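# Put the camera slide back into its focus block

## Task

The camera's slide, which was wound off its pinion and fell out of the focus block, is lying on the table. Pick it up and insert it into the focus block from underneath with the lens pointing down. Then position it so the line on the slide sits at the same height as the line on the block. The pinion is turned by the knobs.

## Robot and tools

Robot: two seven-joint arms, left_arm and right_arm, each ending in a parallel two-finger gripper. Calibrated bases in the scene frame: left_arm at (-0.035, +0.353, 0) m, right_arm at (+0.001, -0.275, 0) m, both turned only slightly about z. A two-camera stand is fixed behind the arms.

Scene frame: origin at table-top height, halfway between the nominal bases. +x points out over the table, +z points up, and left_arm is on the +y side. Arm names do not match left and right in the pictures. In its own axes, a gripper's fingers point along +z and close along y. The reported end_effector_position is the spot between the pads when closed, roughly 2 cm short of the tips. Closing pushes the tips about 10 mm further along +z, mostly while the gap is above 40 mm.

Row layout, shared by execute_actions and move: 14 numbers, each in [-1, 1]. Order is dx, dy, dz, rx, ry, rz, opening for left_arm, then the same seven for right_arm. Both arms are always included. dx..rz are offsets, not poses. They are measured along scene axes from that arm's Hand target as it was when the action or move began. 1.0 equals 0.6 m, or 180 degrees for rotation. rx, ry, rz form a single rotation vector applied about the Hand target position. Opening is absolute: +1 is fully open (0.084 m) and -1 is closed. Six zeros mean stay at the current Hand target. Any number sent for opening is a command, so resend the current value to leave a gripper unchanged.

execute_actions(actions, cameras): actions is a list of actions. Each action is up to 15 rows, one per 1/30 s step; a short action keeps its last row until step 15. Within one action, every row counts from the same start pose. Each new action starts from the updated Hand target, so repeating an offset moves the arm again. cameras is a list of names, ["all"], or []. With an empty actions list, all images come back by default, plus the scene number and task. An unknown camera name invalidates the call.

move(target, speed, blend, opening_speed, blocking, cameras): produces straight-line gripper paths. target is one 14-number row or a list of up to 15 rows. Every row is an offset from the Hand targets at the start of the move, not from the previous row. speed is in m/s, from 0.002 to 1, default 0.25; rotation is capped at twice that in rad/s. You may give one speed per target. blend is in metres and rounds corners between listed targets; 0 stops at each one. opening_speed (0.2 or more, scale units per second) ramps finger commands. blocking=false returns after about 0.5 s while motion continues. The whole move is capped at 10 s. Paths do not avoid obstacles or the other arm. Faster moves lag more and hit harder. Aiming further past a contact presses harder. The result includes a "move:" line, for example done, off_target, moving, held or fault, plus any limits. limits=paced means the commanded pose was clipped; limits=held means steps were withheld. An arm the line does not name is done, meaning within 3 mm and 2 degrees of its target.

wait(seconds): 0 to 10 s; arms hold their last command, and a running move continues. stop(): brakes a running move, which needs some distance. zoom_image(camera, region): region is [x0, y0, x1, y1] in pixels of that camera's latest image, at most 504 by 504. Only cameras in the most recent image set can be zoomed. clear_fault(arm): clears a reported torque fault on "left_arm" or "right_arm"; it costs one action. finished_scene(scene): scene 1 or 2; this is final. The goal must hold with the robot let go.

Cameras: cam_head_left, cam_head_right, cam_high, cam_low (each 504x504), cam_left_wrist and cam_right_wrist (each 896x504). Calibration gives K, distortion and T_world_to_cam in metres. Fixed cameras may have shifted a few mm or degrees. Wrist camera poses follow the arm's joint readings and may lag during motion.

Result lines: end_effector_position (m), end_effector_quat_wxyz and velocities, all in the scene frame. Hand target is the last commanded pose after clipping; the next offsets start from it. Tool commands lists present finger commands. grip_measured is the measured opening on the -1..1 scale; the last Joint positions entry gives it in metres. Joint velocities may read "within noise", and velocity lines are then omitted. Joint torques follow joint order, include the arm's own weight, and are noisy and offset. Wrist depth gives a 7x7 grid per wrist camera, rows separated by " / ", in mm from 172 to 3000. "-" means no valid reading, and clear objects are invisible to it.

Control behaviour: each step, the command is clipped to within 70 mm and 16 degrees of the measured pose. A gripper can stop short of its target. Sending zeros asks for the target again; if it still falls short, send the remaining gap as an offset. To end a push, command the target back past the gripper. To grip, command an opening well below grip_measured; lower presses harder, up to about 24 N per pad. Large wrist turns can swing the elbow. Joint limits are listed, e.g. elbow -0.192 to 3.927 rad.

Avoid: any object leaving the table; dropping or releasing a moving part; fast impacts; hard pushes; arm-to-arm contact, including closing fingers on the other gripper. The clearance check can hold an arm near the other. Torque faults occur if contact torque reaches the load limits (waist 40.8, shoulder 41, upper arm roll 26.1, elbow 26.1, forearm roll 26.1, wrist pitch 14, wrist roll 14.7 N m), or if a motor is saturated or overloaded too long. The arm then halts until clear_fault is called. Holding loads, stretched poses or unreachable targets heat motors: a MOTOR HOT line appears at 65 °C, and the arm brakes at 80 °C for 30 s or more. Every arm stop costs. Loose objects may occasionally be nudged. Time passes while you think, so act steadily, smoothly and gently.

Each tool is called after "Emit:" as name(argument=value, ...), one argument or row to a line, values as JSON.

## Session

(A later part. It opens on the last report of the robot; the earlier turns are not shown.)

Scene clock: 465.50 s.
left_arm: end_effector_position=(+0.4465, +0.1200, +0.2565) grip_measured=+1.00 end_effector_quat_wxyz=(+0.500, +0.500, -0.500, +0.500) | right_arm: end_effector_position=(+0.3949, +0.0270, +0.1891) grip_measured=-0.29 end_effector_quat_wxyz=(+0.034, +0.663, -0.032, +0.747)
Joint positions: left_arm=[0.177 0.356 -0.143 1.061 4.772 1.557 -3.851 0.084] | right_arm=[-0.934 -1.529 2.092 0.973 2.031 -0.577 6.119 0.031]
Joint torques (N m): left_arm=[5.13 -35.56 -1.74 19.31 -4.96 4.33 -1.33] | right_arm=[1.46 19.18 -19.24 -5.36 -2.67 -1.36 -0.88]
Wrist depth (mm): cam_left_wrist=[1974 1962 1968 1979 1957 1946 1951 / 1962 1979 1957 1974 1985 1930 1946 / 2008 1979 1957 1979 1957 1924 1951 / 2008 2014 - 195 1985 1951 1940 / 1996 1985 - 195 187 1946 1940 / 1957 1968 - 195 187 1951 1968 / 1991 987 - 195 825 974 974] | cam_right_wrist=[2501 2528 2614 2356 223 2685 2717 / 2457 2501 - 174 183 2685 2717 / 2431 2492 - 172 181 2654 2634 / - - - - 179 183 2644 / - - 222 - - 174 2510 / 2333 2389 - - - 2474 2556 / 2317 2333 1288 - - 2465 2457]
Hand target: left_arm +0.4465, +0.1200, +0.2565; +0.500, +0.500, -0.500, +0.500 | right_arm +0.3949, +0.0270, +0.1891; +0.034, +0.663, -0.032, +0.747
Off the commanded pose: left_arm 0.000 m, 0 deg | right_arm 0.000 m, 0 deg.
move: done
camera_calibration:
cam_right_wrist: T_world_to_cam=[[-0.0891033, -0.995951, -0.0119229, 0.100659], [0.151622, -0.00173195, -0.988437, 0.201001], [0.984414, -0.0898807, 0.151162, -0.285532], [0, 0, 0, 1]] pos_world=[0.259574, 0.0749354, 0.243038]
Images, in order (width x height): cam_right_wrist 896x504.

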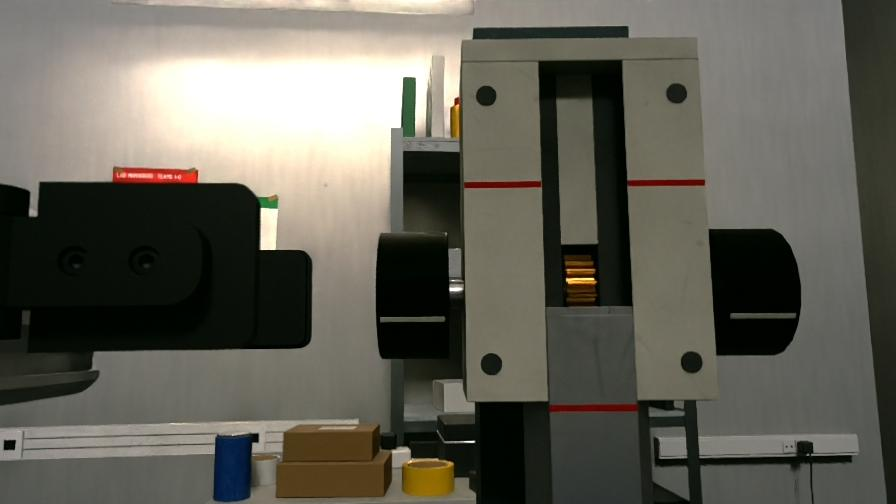

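Emit:
move(
  target=[0,0,0,0,0,0,1, 0,0,0.0083,0,0,0,-1],
  speed=0.015,
  cameras=["cam_right_wrist"],
)

Emit:
zoom_image(
  camera="cam_right_wrist",
  region=[370, 200, 800, 460],
)

Scene clock: 472.17 s.
left_arm: end_effector_position=(+0.4465, +0.1200, +0.2565) grip_measured=+1.00 end_effector_quat_wxyz=(+0.500, +0.500, -0.500, +0.500) | right_arm: end_effector_position=(+0.3949, +0.0270, +0.1941) grip_measured=-0.29 end_effector_quat_wxyz=(+0.034, +0.663, -0.032, +0.747)
Joint positions: left_arm=[0.177 0.356 -0.143 1.061 4.772 1.557 -3.851 0.084] | right_arm=[-0.93 -1.521 2.082 0.966 2.026 -0.572 6.114 0.031]
Joint torques (N m): left_arm=[4.96 -35.33 -1.6 19.3 -4.28 4.13 -1.24] | right_arm=[0.63 18.01 -23.98 -6.38 -3.63 -3.39 -0.97]
Wrist depth (mm): cam_left_wrist=[1968 1962 2008 1968 1991 1957 1957 / 1985 1962 1974 1957 1951 1957 1979 / 2014 2002 1957 1908 1930 1968 1991 / 1968 1962 - 196 1968 1996 1991 / 1974 2020 - 195 186 1985 1962 / 1985 1979 - 195 187 1951 1968 / 2002 990 - 195 825 981 981] | cam_right_wrist=[2465 2519 2585 2566 2696 2717 2717 / 2501 2501 - 175 183 2717 2717 / 2405 2422 - 173 181 2654 2634 / - - - 180 179 2614 2634 / - - 223 - - 2547 2566 / 2286 2356 - - - 2099 2575 / 2309 2264 1335 - - 2405 2528]
Hand target: left_arm +0.4465, +0.1200, +0.2565; +0.500, +0.500, -0.500, +0.500 | right_arm +0.3949, +0.0270, +0.1941; +0.034, +0.663, -0.032, +0.747
Off the commanded pose: left_arm 0.000 m, 0 deg | right_arm 0.000 m, 0 deg.
move: done
camera_calibration:
cam_right_wrist: T_world_to_cam=[[-0.0889967, -0.995961, -0.0119083, 0.100688], [0.151609, -0.00172899, -0.988439, 0.205947], [0.984426, -0.0897732, 0.15115, -0.286295], [0, 0, 0, 1]] pos_world=[0.259574, 0.0749355, 0.248038]
Images, in order (width x height): cam_right_wrist 896x504.

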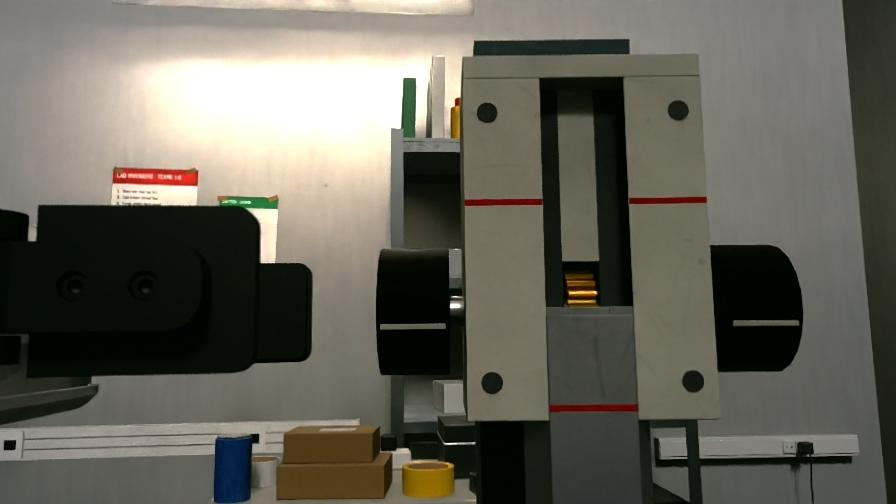

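Scaled by 1.172 from the camera's 896x504 image, which has a finer 1280x720 frame.

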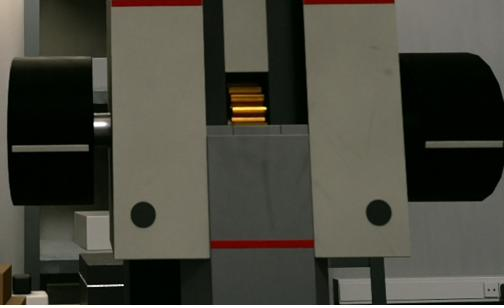

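Emit:
move(
  target=[0,0.05,0,0,0,0,1, 0,0,0.05,0,0,0,-1],
  speed=0.02,
  cameras=["cam_right_wrist"],
)

Emit:
zoom_image(
  camera="cam_right_wrist",
  region=[450, 200, 730, 504],
)

Scene clock: 483.87 s.
left_arm: end_effector_position=(+0.4465, +0.1500, +0.2565) grip_measured=+1.00 end_effector_quat_wxyz=(+0.500, +0.500, -0.500, +0.500) | right_arm: end_effector_position=(+0.3949, +0.0270, +0.2241) grip_measured=-0.29 end_effector_quat_wxyz=(+0.034, +0.663, -0.032, +0.747)
Joint positions: left_arm=[0.218 0.361 -0.112 1.07 4.819 1.61 -3.853 0.084] | right_arm=[-0.904 -1.472 2.02 0.926 1.994 -0.546 6.08 0.031]
Joint torques (N m): left_arm=[4.94 -19.4 0.02 19.09 2.08 4.3 -1.36] | right_arm=[-2.06 17.55 -26.38 -4.41 -5.7 -1.84 -1.17]
Wrist depth (mm): cam_left_wrist=[2026 2026 2008 1974 1946 1979 2008 / 2056 2002 2020 1991 2020 1974 2008 / 2020 2008 2014 2002 1985 2020 1962 / 1991 2032 - 226 2014 1991 1985 / 2002 2008 - 224 217 1985 1996 / 2008 2014 - 224 217 1974 2014 / 2026 990 - 224 195 258 264] | cam_right_wrist=[2483 2528 2538 2604 2685 2675 2685 / 2422 2492 2519 2604 2664 2654 2738 / 2431 2483 - - 181 2644 2634 / 2405 2405 - - 179 2614 2644 / 2405 2405 - - - 2585 2604 / 213 215 - - - 178 2528 / 2325 213 - - - 2457 2538]
Hand target: left_arm +0.4465, +0.1500, +0.2565; +0.500, +0.500, -0.500, +0.500 | right_arm +0.3949, +0.0270, +0.2241; +0.034, +0.663, -0.032, +0.747
Off the commanded pose: left_arm 0.000 m, 0 deg | right_arm 0.000 m, 0 deg.
move: done
camera_calibration:
cam_right_wrist: T_world_to_cam=[[-0.0891021, -0.995951, -0.0119233, 0.101076], [0.151719, -0.00174027, -0.988422, 0.235567], [0.984399, -0.0898795, 0.15126, -0.290846], [0, 0, 0, 1]] pos_world=[0.259574, 0.0749354, 0.278038]
Images, in order (width x height): cam_right_wrist 896x504.

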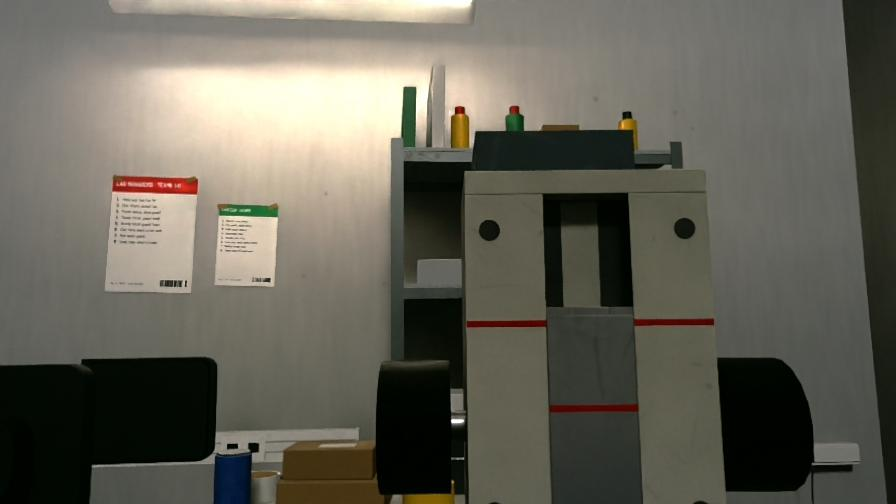

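Scaled by 1.658 from the camera's 896x504 image, which has a finer 1280x720 frame.

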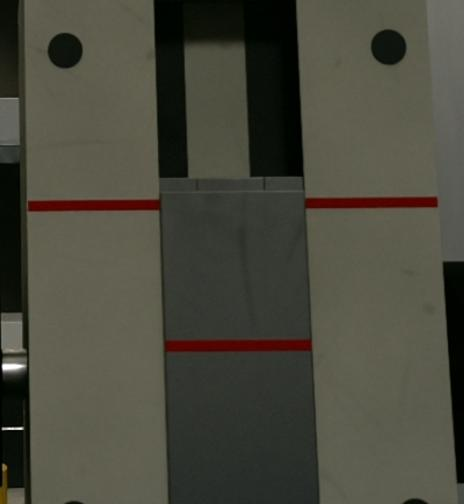

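Emit:
move(
  target=[0,0,0,0,0,0,1, 0,0,0.0335,0,0,0,-1],
  speed=0.02,
  cameras=["cam_right_wrist"],
)

Emit:
zoom_image(
  camera="cam_right_wrist",
  region=[520, 360, 670, 450],
)

Scene clock: 491.07 s.
left_arm: end_effector_position=(+0.4465, +0.1500, +0.2565) grip_measured=+1.00 end_effector_quat_wxyz=(+0.500, +0.500, -0.500, +0.500) | right_arm: end_effector_position=(+0.3949, +0.0270, +0.2442) grip_measured=-0.29 end_effector_quat_wxyz=(+0.034, +0.663, -0.032, +0.747)
Joint positions: left_arm=[0.218 0.361 -0.112 1.07 4.819 1.61 -3.853 0.084] | right_arm=[-0.889 -1.438 1.977 0.905 1.972 -0.533 6.053 0.031]
Joint torques (N m): left_arm=[5.17 -19.58 0.01 19.15 2.17 4.37 -1.28] | right_arm=[-2.53 17.08 -26.86 -2.4 -6.92 -1.3 -1.35]
Wrist depth (mm): cam_left_wrist=[2002 2020 1991 1962 2002 2014 1968 / 2032 2008 2008 2026 1996 2014 1968 / 2026 2038 2002 1985 2002 1996 1991 / 2026 1985 - 225 1996 2002 1962 / 2026 2026 - 224 217 2008 1968 / 1985 2014 - 225 217 1985 1996 / 2014 997 - 225 194 218 210] | cam_right_wrist=[2483 2501 2528 2566 2634 2727 2706 / 2431 2528 2575 2614 2575 2685 2738 / 2465 2492 2519 2145 2192 2624 2604 / 2397 2465 - - 215 2614 2604 / 2348 2405 - - - 2575 2634 / 2348 2389 - - - 2465 2624 / 211 212 - - - 173 2483]
Hand target: left_arm +0.4465, +0.1500, +0.2565; +0.500, +0.500, -0.500, +0.500 | right_arm +0.3949, +0.0270, +0.2442; +0.034, +0.663, -0.032, +0.747
Off the commanded pose: left_arm 0.000 m, 0 deg | right_arm 0.000 m, 0 deg.
move: done
camera_calibration:
cam_right_wrist: T_world_to_cam=[[-0.0891033, -0.995951, -0.0119229, 0.101316], [0.151622, -0.00173195, -0.988437, 0.255464], [0.984414, -0.0898807, 0.151162, -0.293861], [0, 0, 0, 1]] pos_world=[0.259574, 0.0749354, 0.298138]
Images, in order (width x height): cam_right_wrist 896x504.

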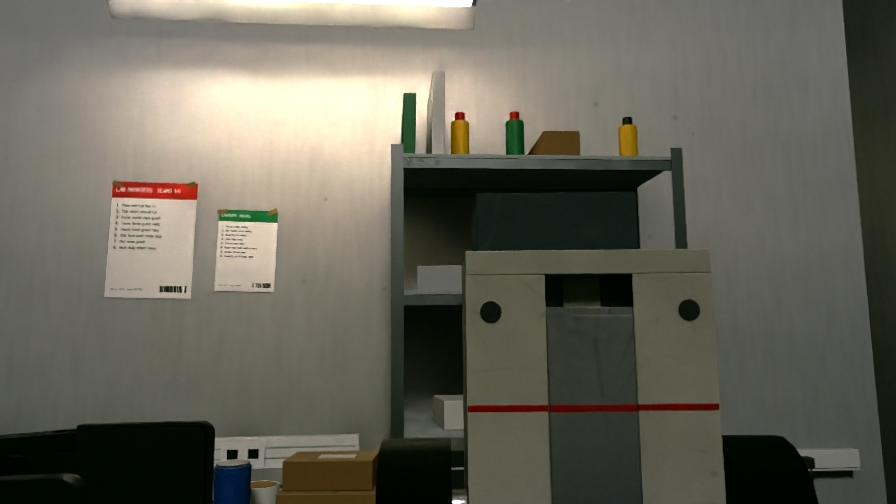

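Scaled by 3.360 from the camera's 896x504 image, which has a finer 1280x720 frame.

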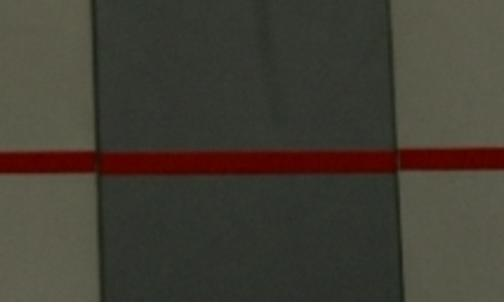

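Emit:
move(
  target=[
    [0,0,0,0,0,0,1, 0,0,0.0003,0,0,0,-1],
    [0,0,0,0,0,0,1, 0,0,0.0003,0,0,0,0.1],
  ],
  speed=0.02,
  opening_speed=0.8,
  cameras=["cam_right_wrist"],
)

Emit:
zoom_image(
  camera="cam_right_wrist",
  region=[520, 360, 670, 450],
)

Scene clock: 500.60 s.
left_arm: end_effector_position=(+0.4465, +0.1500, +0.2565) grip_measured=+1.00 end_effector_quat_wxyz=(+0.500, +0.500, -0.500, +0.500) | right_arm: end_effector_position=(+0.3950, +0.0270, +0.2444) grip_measured=+0.09 end_effector_quat_wxyz=(+0.034, +0.663, -0.032, +0.747)
Joint positions: left_arm=[0.218 0.361 -0.112 1.07 4.819 1.61 -3.853 0.084] | right_arm=[-0.889 -1.438 1.976 0.905 1.971 -0.533 6.053 0.048]
Joint torques (N m): left_arm=[4.98 -19.62 0.05 19.18 2.18 4.35 -1.26] | right_arm=[-0.47 11.38 -11.52 0.24 1.73 -2.95 -0.49]
Wrist depth (mm): cam_left_wrist=[2020 2050 2002 1979 2020 1991 2002 / 2050 2050 2002 1996 2020 1996 1946 / 2026 1991 2026 1985 2008 1996 1974 / 2026 2020 - 225 2002 1985 1968 / 2032 2032 - 224 217 1968 1979 / 2044 2014 - 225 217 2008 1996 / 2002 990 - 225 194 210 201] | cam_right_wrist=[2492 2528 2556 2566 2634 2664 2634 / 2457 2510 2595 2566 2644 2717 2664 / 2397 2439 2492 2151 2158 2604 2664 / 2422 2414 - - 214 2654 2675 / 2422 2414 - - - 2585 2654 / 2364 2422 - - - 2547 2595 / 211 212 - - - 174 2556]
Hand target: left_arm +0.4465, +0.1500, +0.2565; +0.500, +0.500, -0.500, +0.500 | right_arm +0.3949, +0.0270, +0.2444; +0.034, +0.663, -0.032, +0.747
Off the commanded pose: left_arm 0.000 m, 0 deg | right_arm 0.000 m, 0 deg.
move: done
camera_calibration:
cam_right_wrist: T_world_to_cam=[[-0.0890973, -0.995952, -0.0119131, 0.101323], [0.15151, -0.00173063, -0.988454, 0.25568], [0.984432, -0.0898736, 0.151051, -0.293962], [0, 0, 0, 1]] pos_world=[0.259675, 0.0749354, 0.298338]
Images, in order (width x height): cam_right_wrist 896x504.

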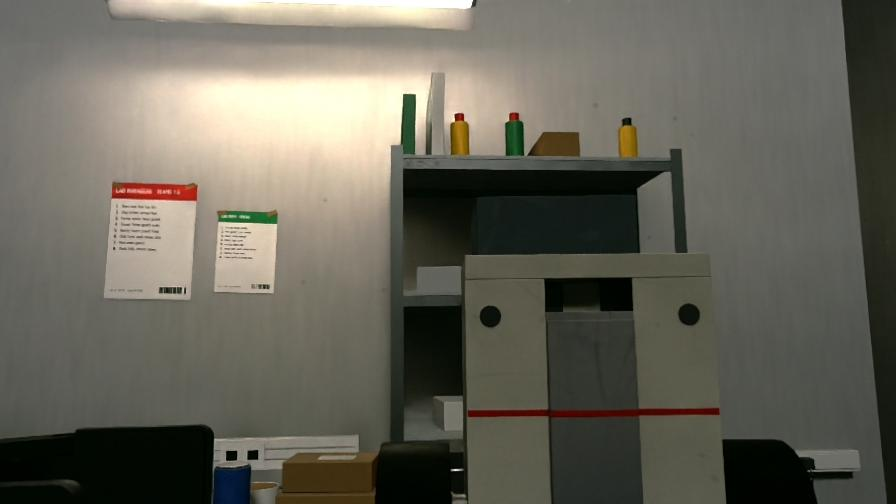

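Scaled by 3.360 from the camera's 896x504 image, which has a finer 1280x720 frame.

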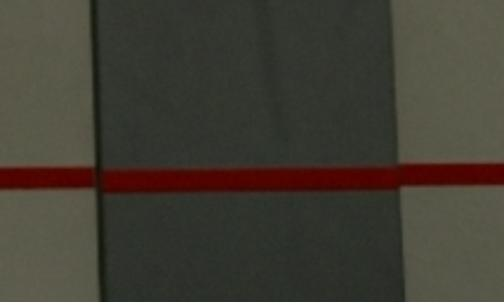

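Emit:
move(
  target=[0,0.1,0,0,0,0,1, -0.1317,0.0124,-0.0158,0,0,0,0.1],
  speed=0.1,
  cameras=["cam_right_wrist","cam_left_wrist"],
)

Emit:
zoom_image(
  camera="cam_right_wrist",
  region=[460, 280, 700, 504],
)

Emit:
zoom_image(
  camera="cam_right_wrist",
  region=[500, 300, 650, 390],
)

Scene clock: 506.87 s.
left_arm: end_effector_position=(+0.4465, +0.2100, +0.2565) grip_measured=+1.00 end_effector_quat_wxyz=(+0.500, +0.500, -0.500, +0.500) | right_arm: end_effector_position=(+0.3160, +0.0344, +0.2349) grip_measured=+0.09 end_effector_quat_wxyz=(+0.034, +0.663, -0.032, +0.747)
Joint positions: left_arm=[0.299 0.388 -0.052 1.115 4.909 1.717 -3.856 0.084] | right_arm=[-0.746 -1.281 2.078 0.885 2.109 -0.748 5.909 0.048]
Joint torques (N m): left_arm=[5.22 -20.13 0.09 18.71 2 4.38 -1.3] | right_arm=[3.14 18.69 -10.05 3.25 1.2 -2.95 -1.03]
Wrist depth (mm): cam_left_wrist=[2087 2050 2062 2050 2062 2014 2038 / 2050 2050 2050 2056 2093 2044 2032 / 2074 2050 2062 2062 2044 2032 2062 / 2080 2087 - 286 2026 2044 2056 / 2062 2080 - 283 2050 2032 2026 / 2087 2068 - 284 294 2074 317 / 2068 990 907 285 290 828 261] | cam_right_wrist=[2547 2644 2431 2706 2771 2782 2727 / 2585 2566 2634 2624 2749 2782 2771 / 2501 2528 2585 2585 2566 2696 2675 / 2483 2474 2585 293 2333 2664 2685 / 2422 2483 2556 246 246 2575 2706 / 288 2422 - 244 243 2634 2604 / 2397 2364 - 241 216 2519 2595]
Hand target: left_arm +0.4465, +0.2100, +0.2565; +0.500, +0.500, -0.500, +0.500 | right_arm +0.3159, +0.0344, +0.2349; +0.034, +0.663, -0.032, +0.747
Off the commanded pose: left_arm 0.000 m, 0 deg | right_arm 0.000 m, 0 deg.
move: done
camera_calibration:
cam_left_wrist: T_world_to_cam=[[-0.999968, -0.00170898, -0.007793, 0.481527], [0.00777379, 0.0109757, -0.99991, 0.311989], [0.00179436, -0.999938, -0.010962, 0.344901], [0, 0, 0, 1]] pos_world=[0.478468, 0.342278, 0.319494]
cam_right_wrist: T_world_to_cam=[[-0.0891167, -0.995951, -0.0118242, 0.10151], [0.151613, -0.00183123, -0.988438, 0.258272], [0.984414, -0.0898791, 0.151163, -0.214021], [0, 0, 0, 1]] pos_world=[0.180574, 0.0823356, 0.288838]
Images, in order (width x height): cam_left_wrist 896x504, cam_right_wrist 896x504.

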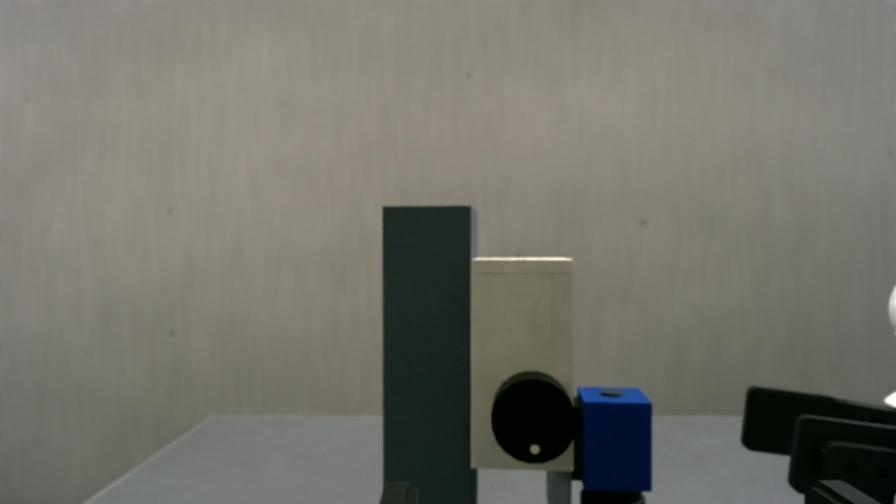

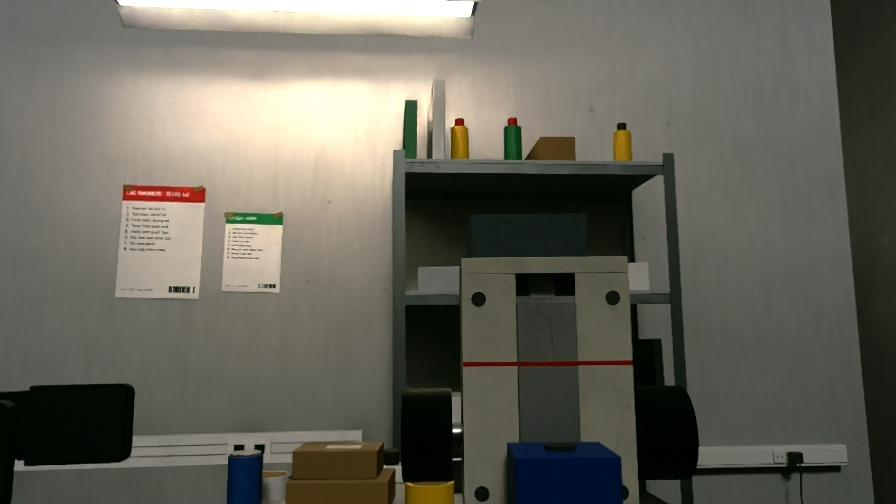

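Scaled by 2.100 from the camera's 896x504 image, which has a finer 1280x720 frame.

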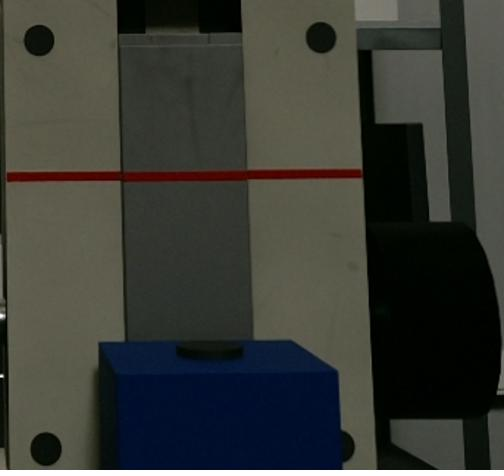

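Scaled by 3.360 from the camera's 896x504 image, which has a finer 1280x720 frame.

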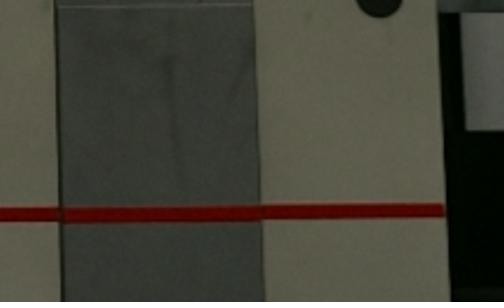

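Emit:
finished_scene(
  scene=1,
)

The scene is finished: the task was done.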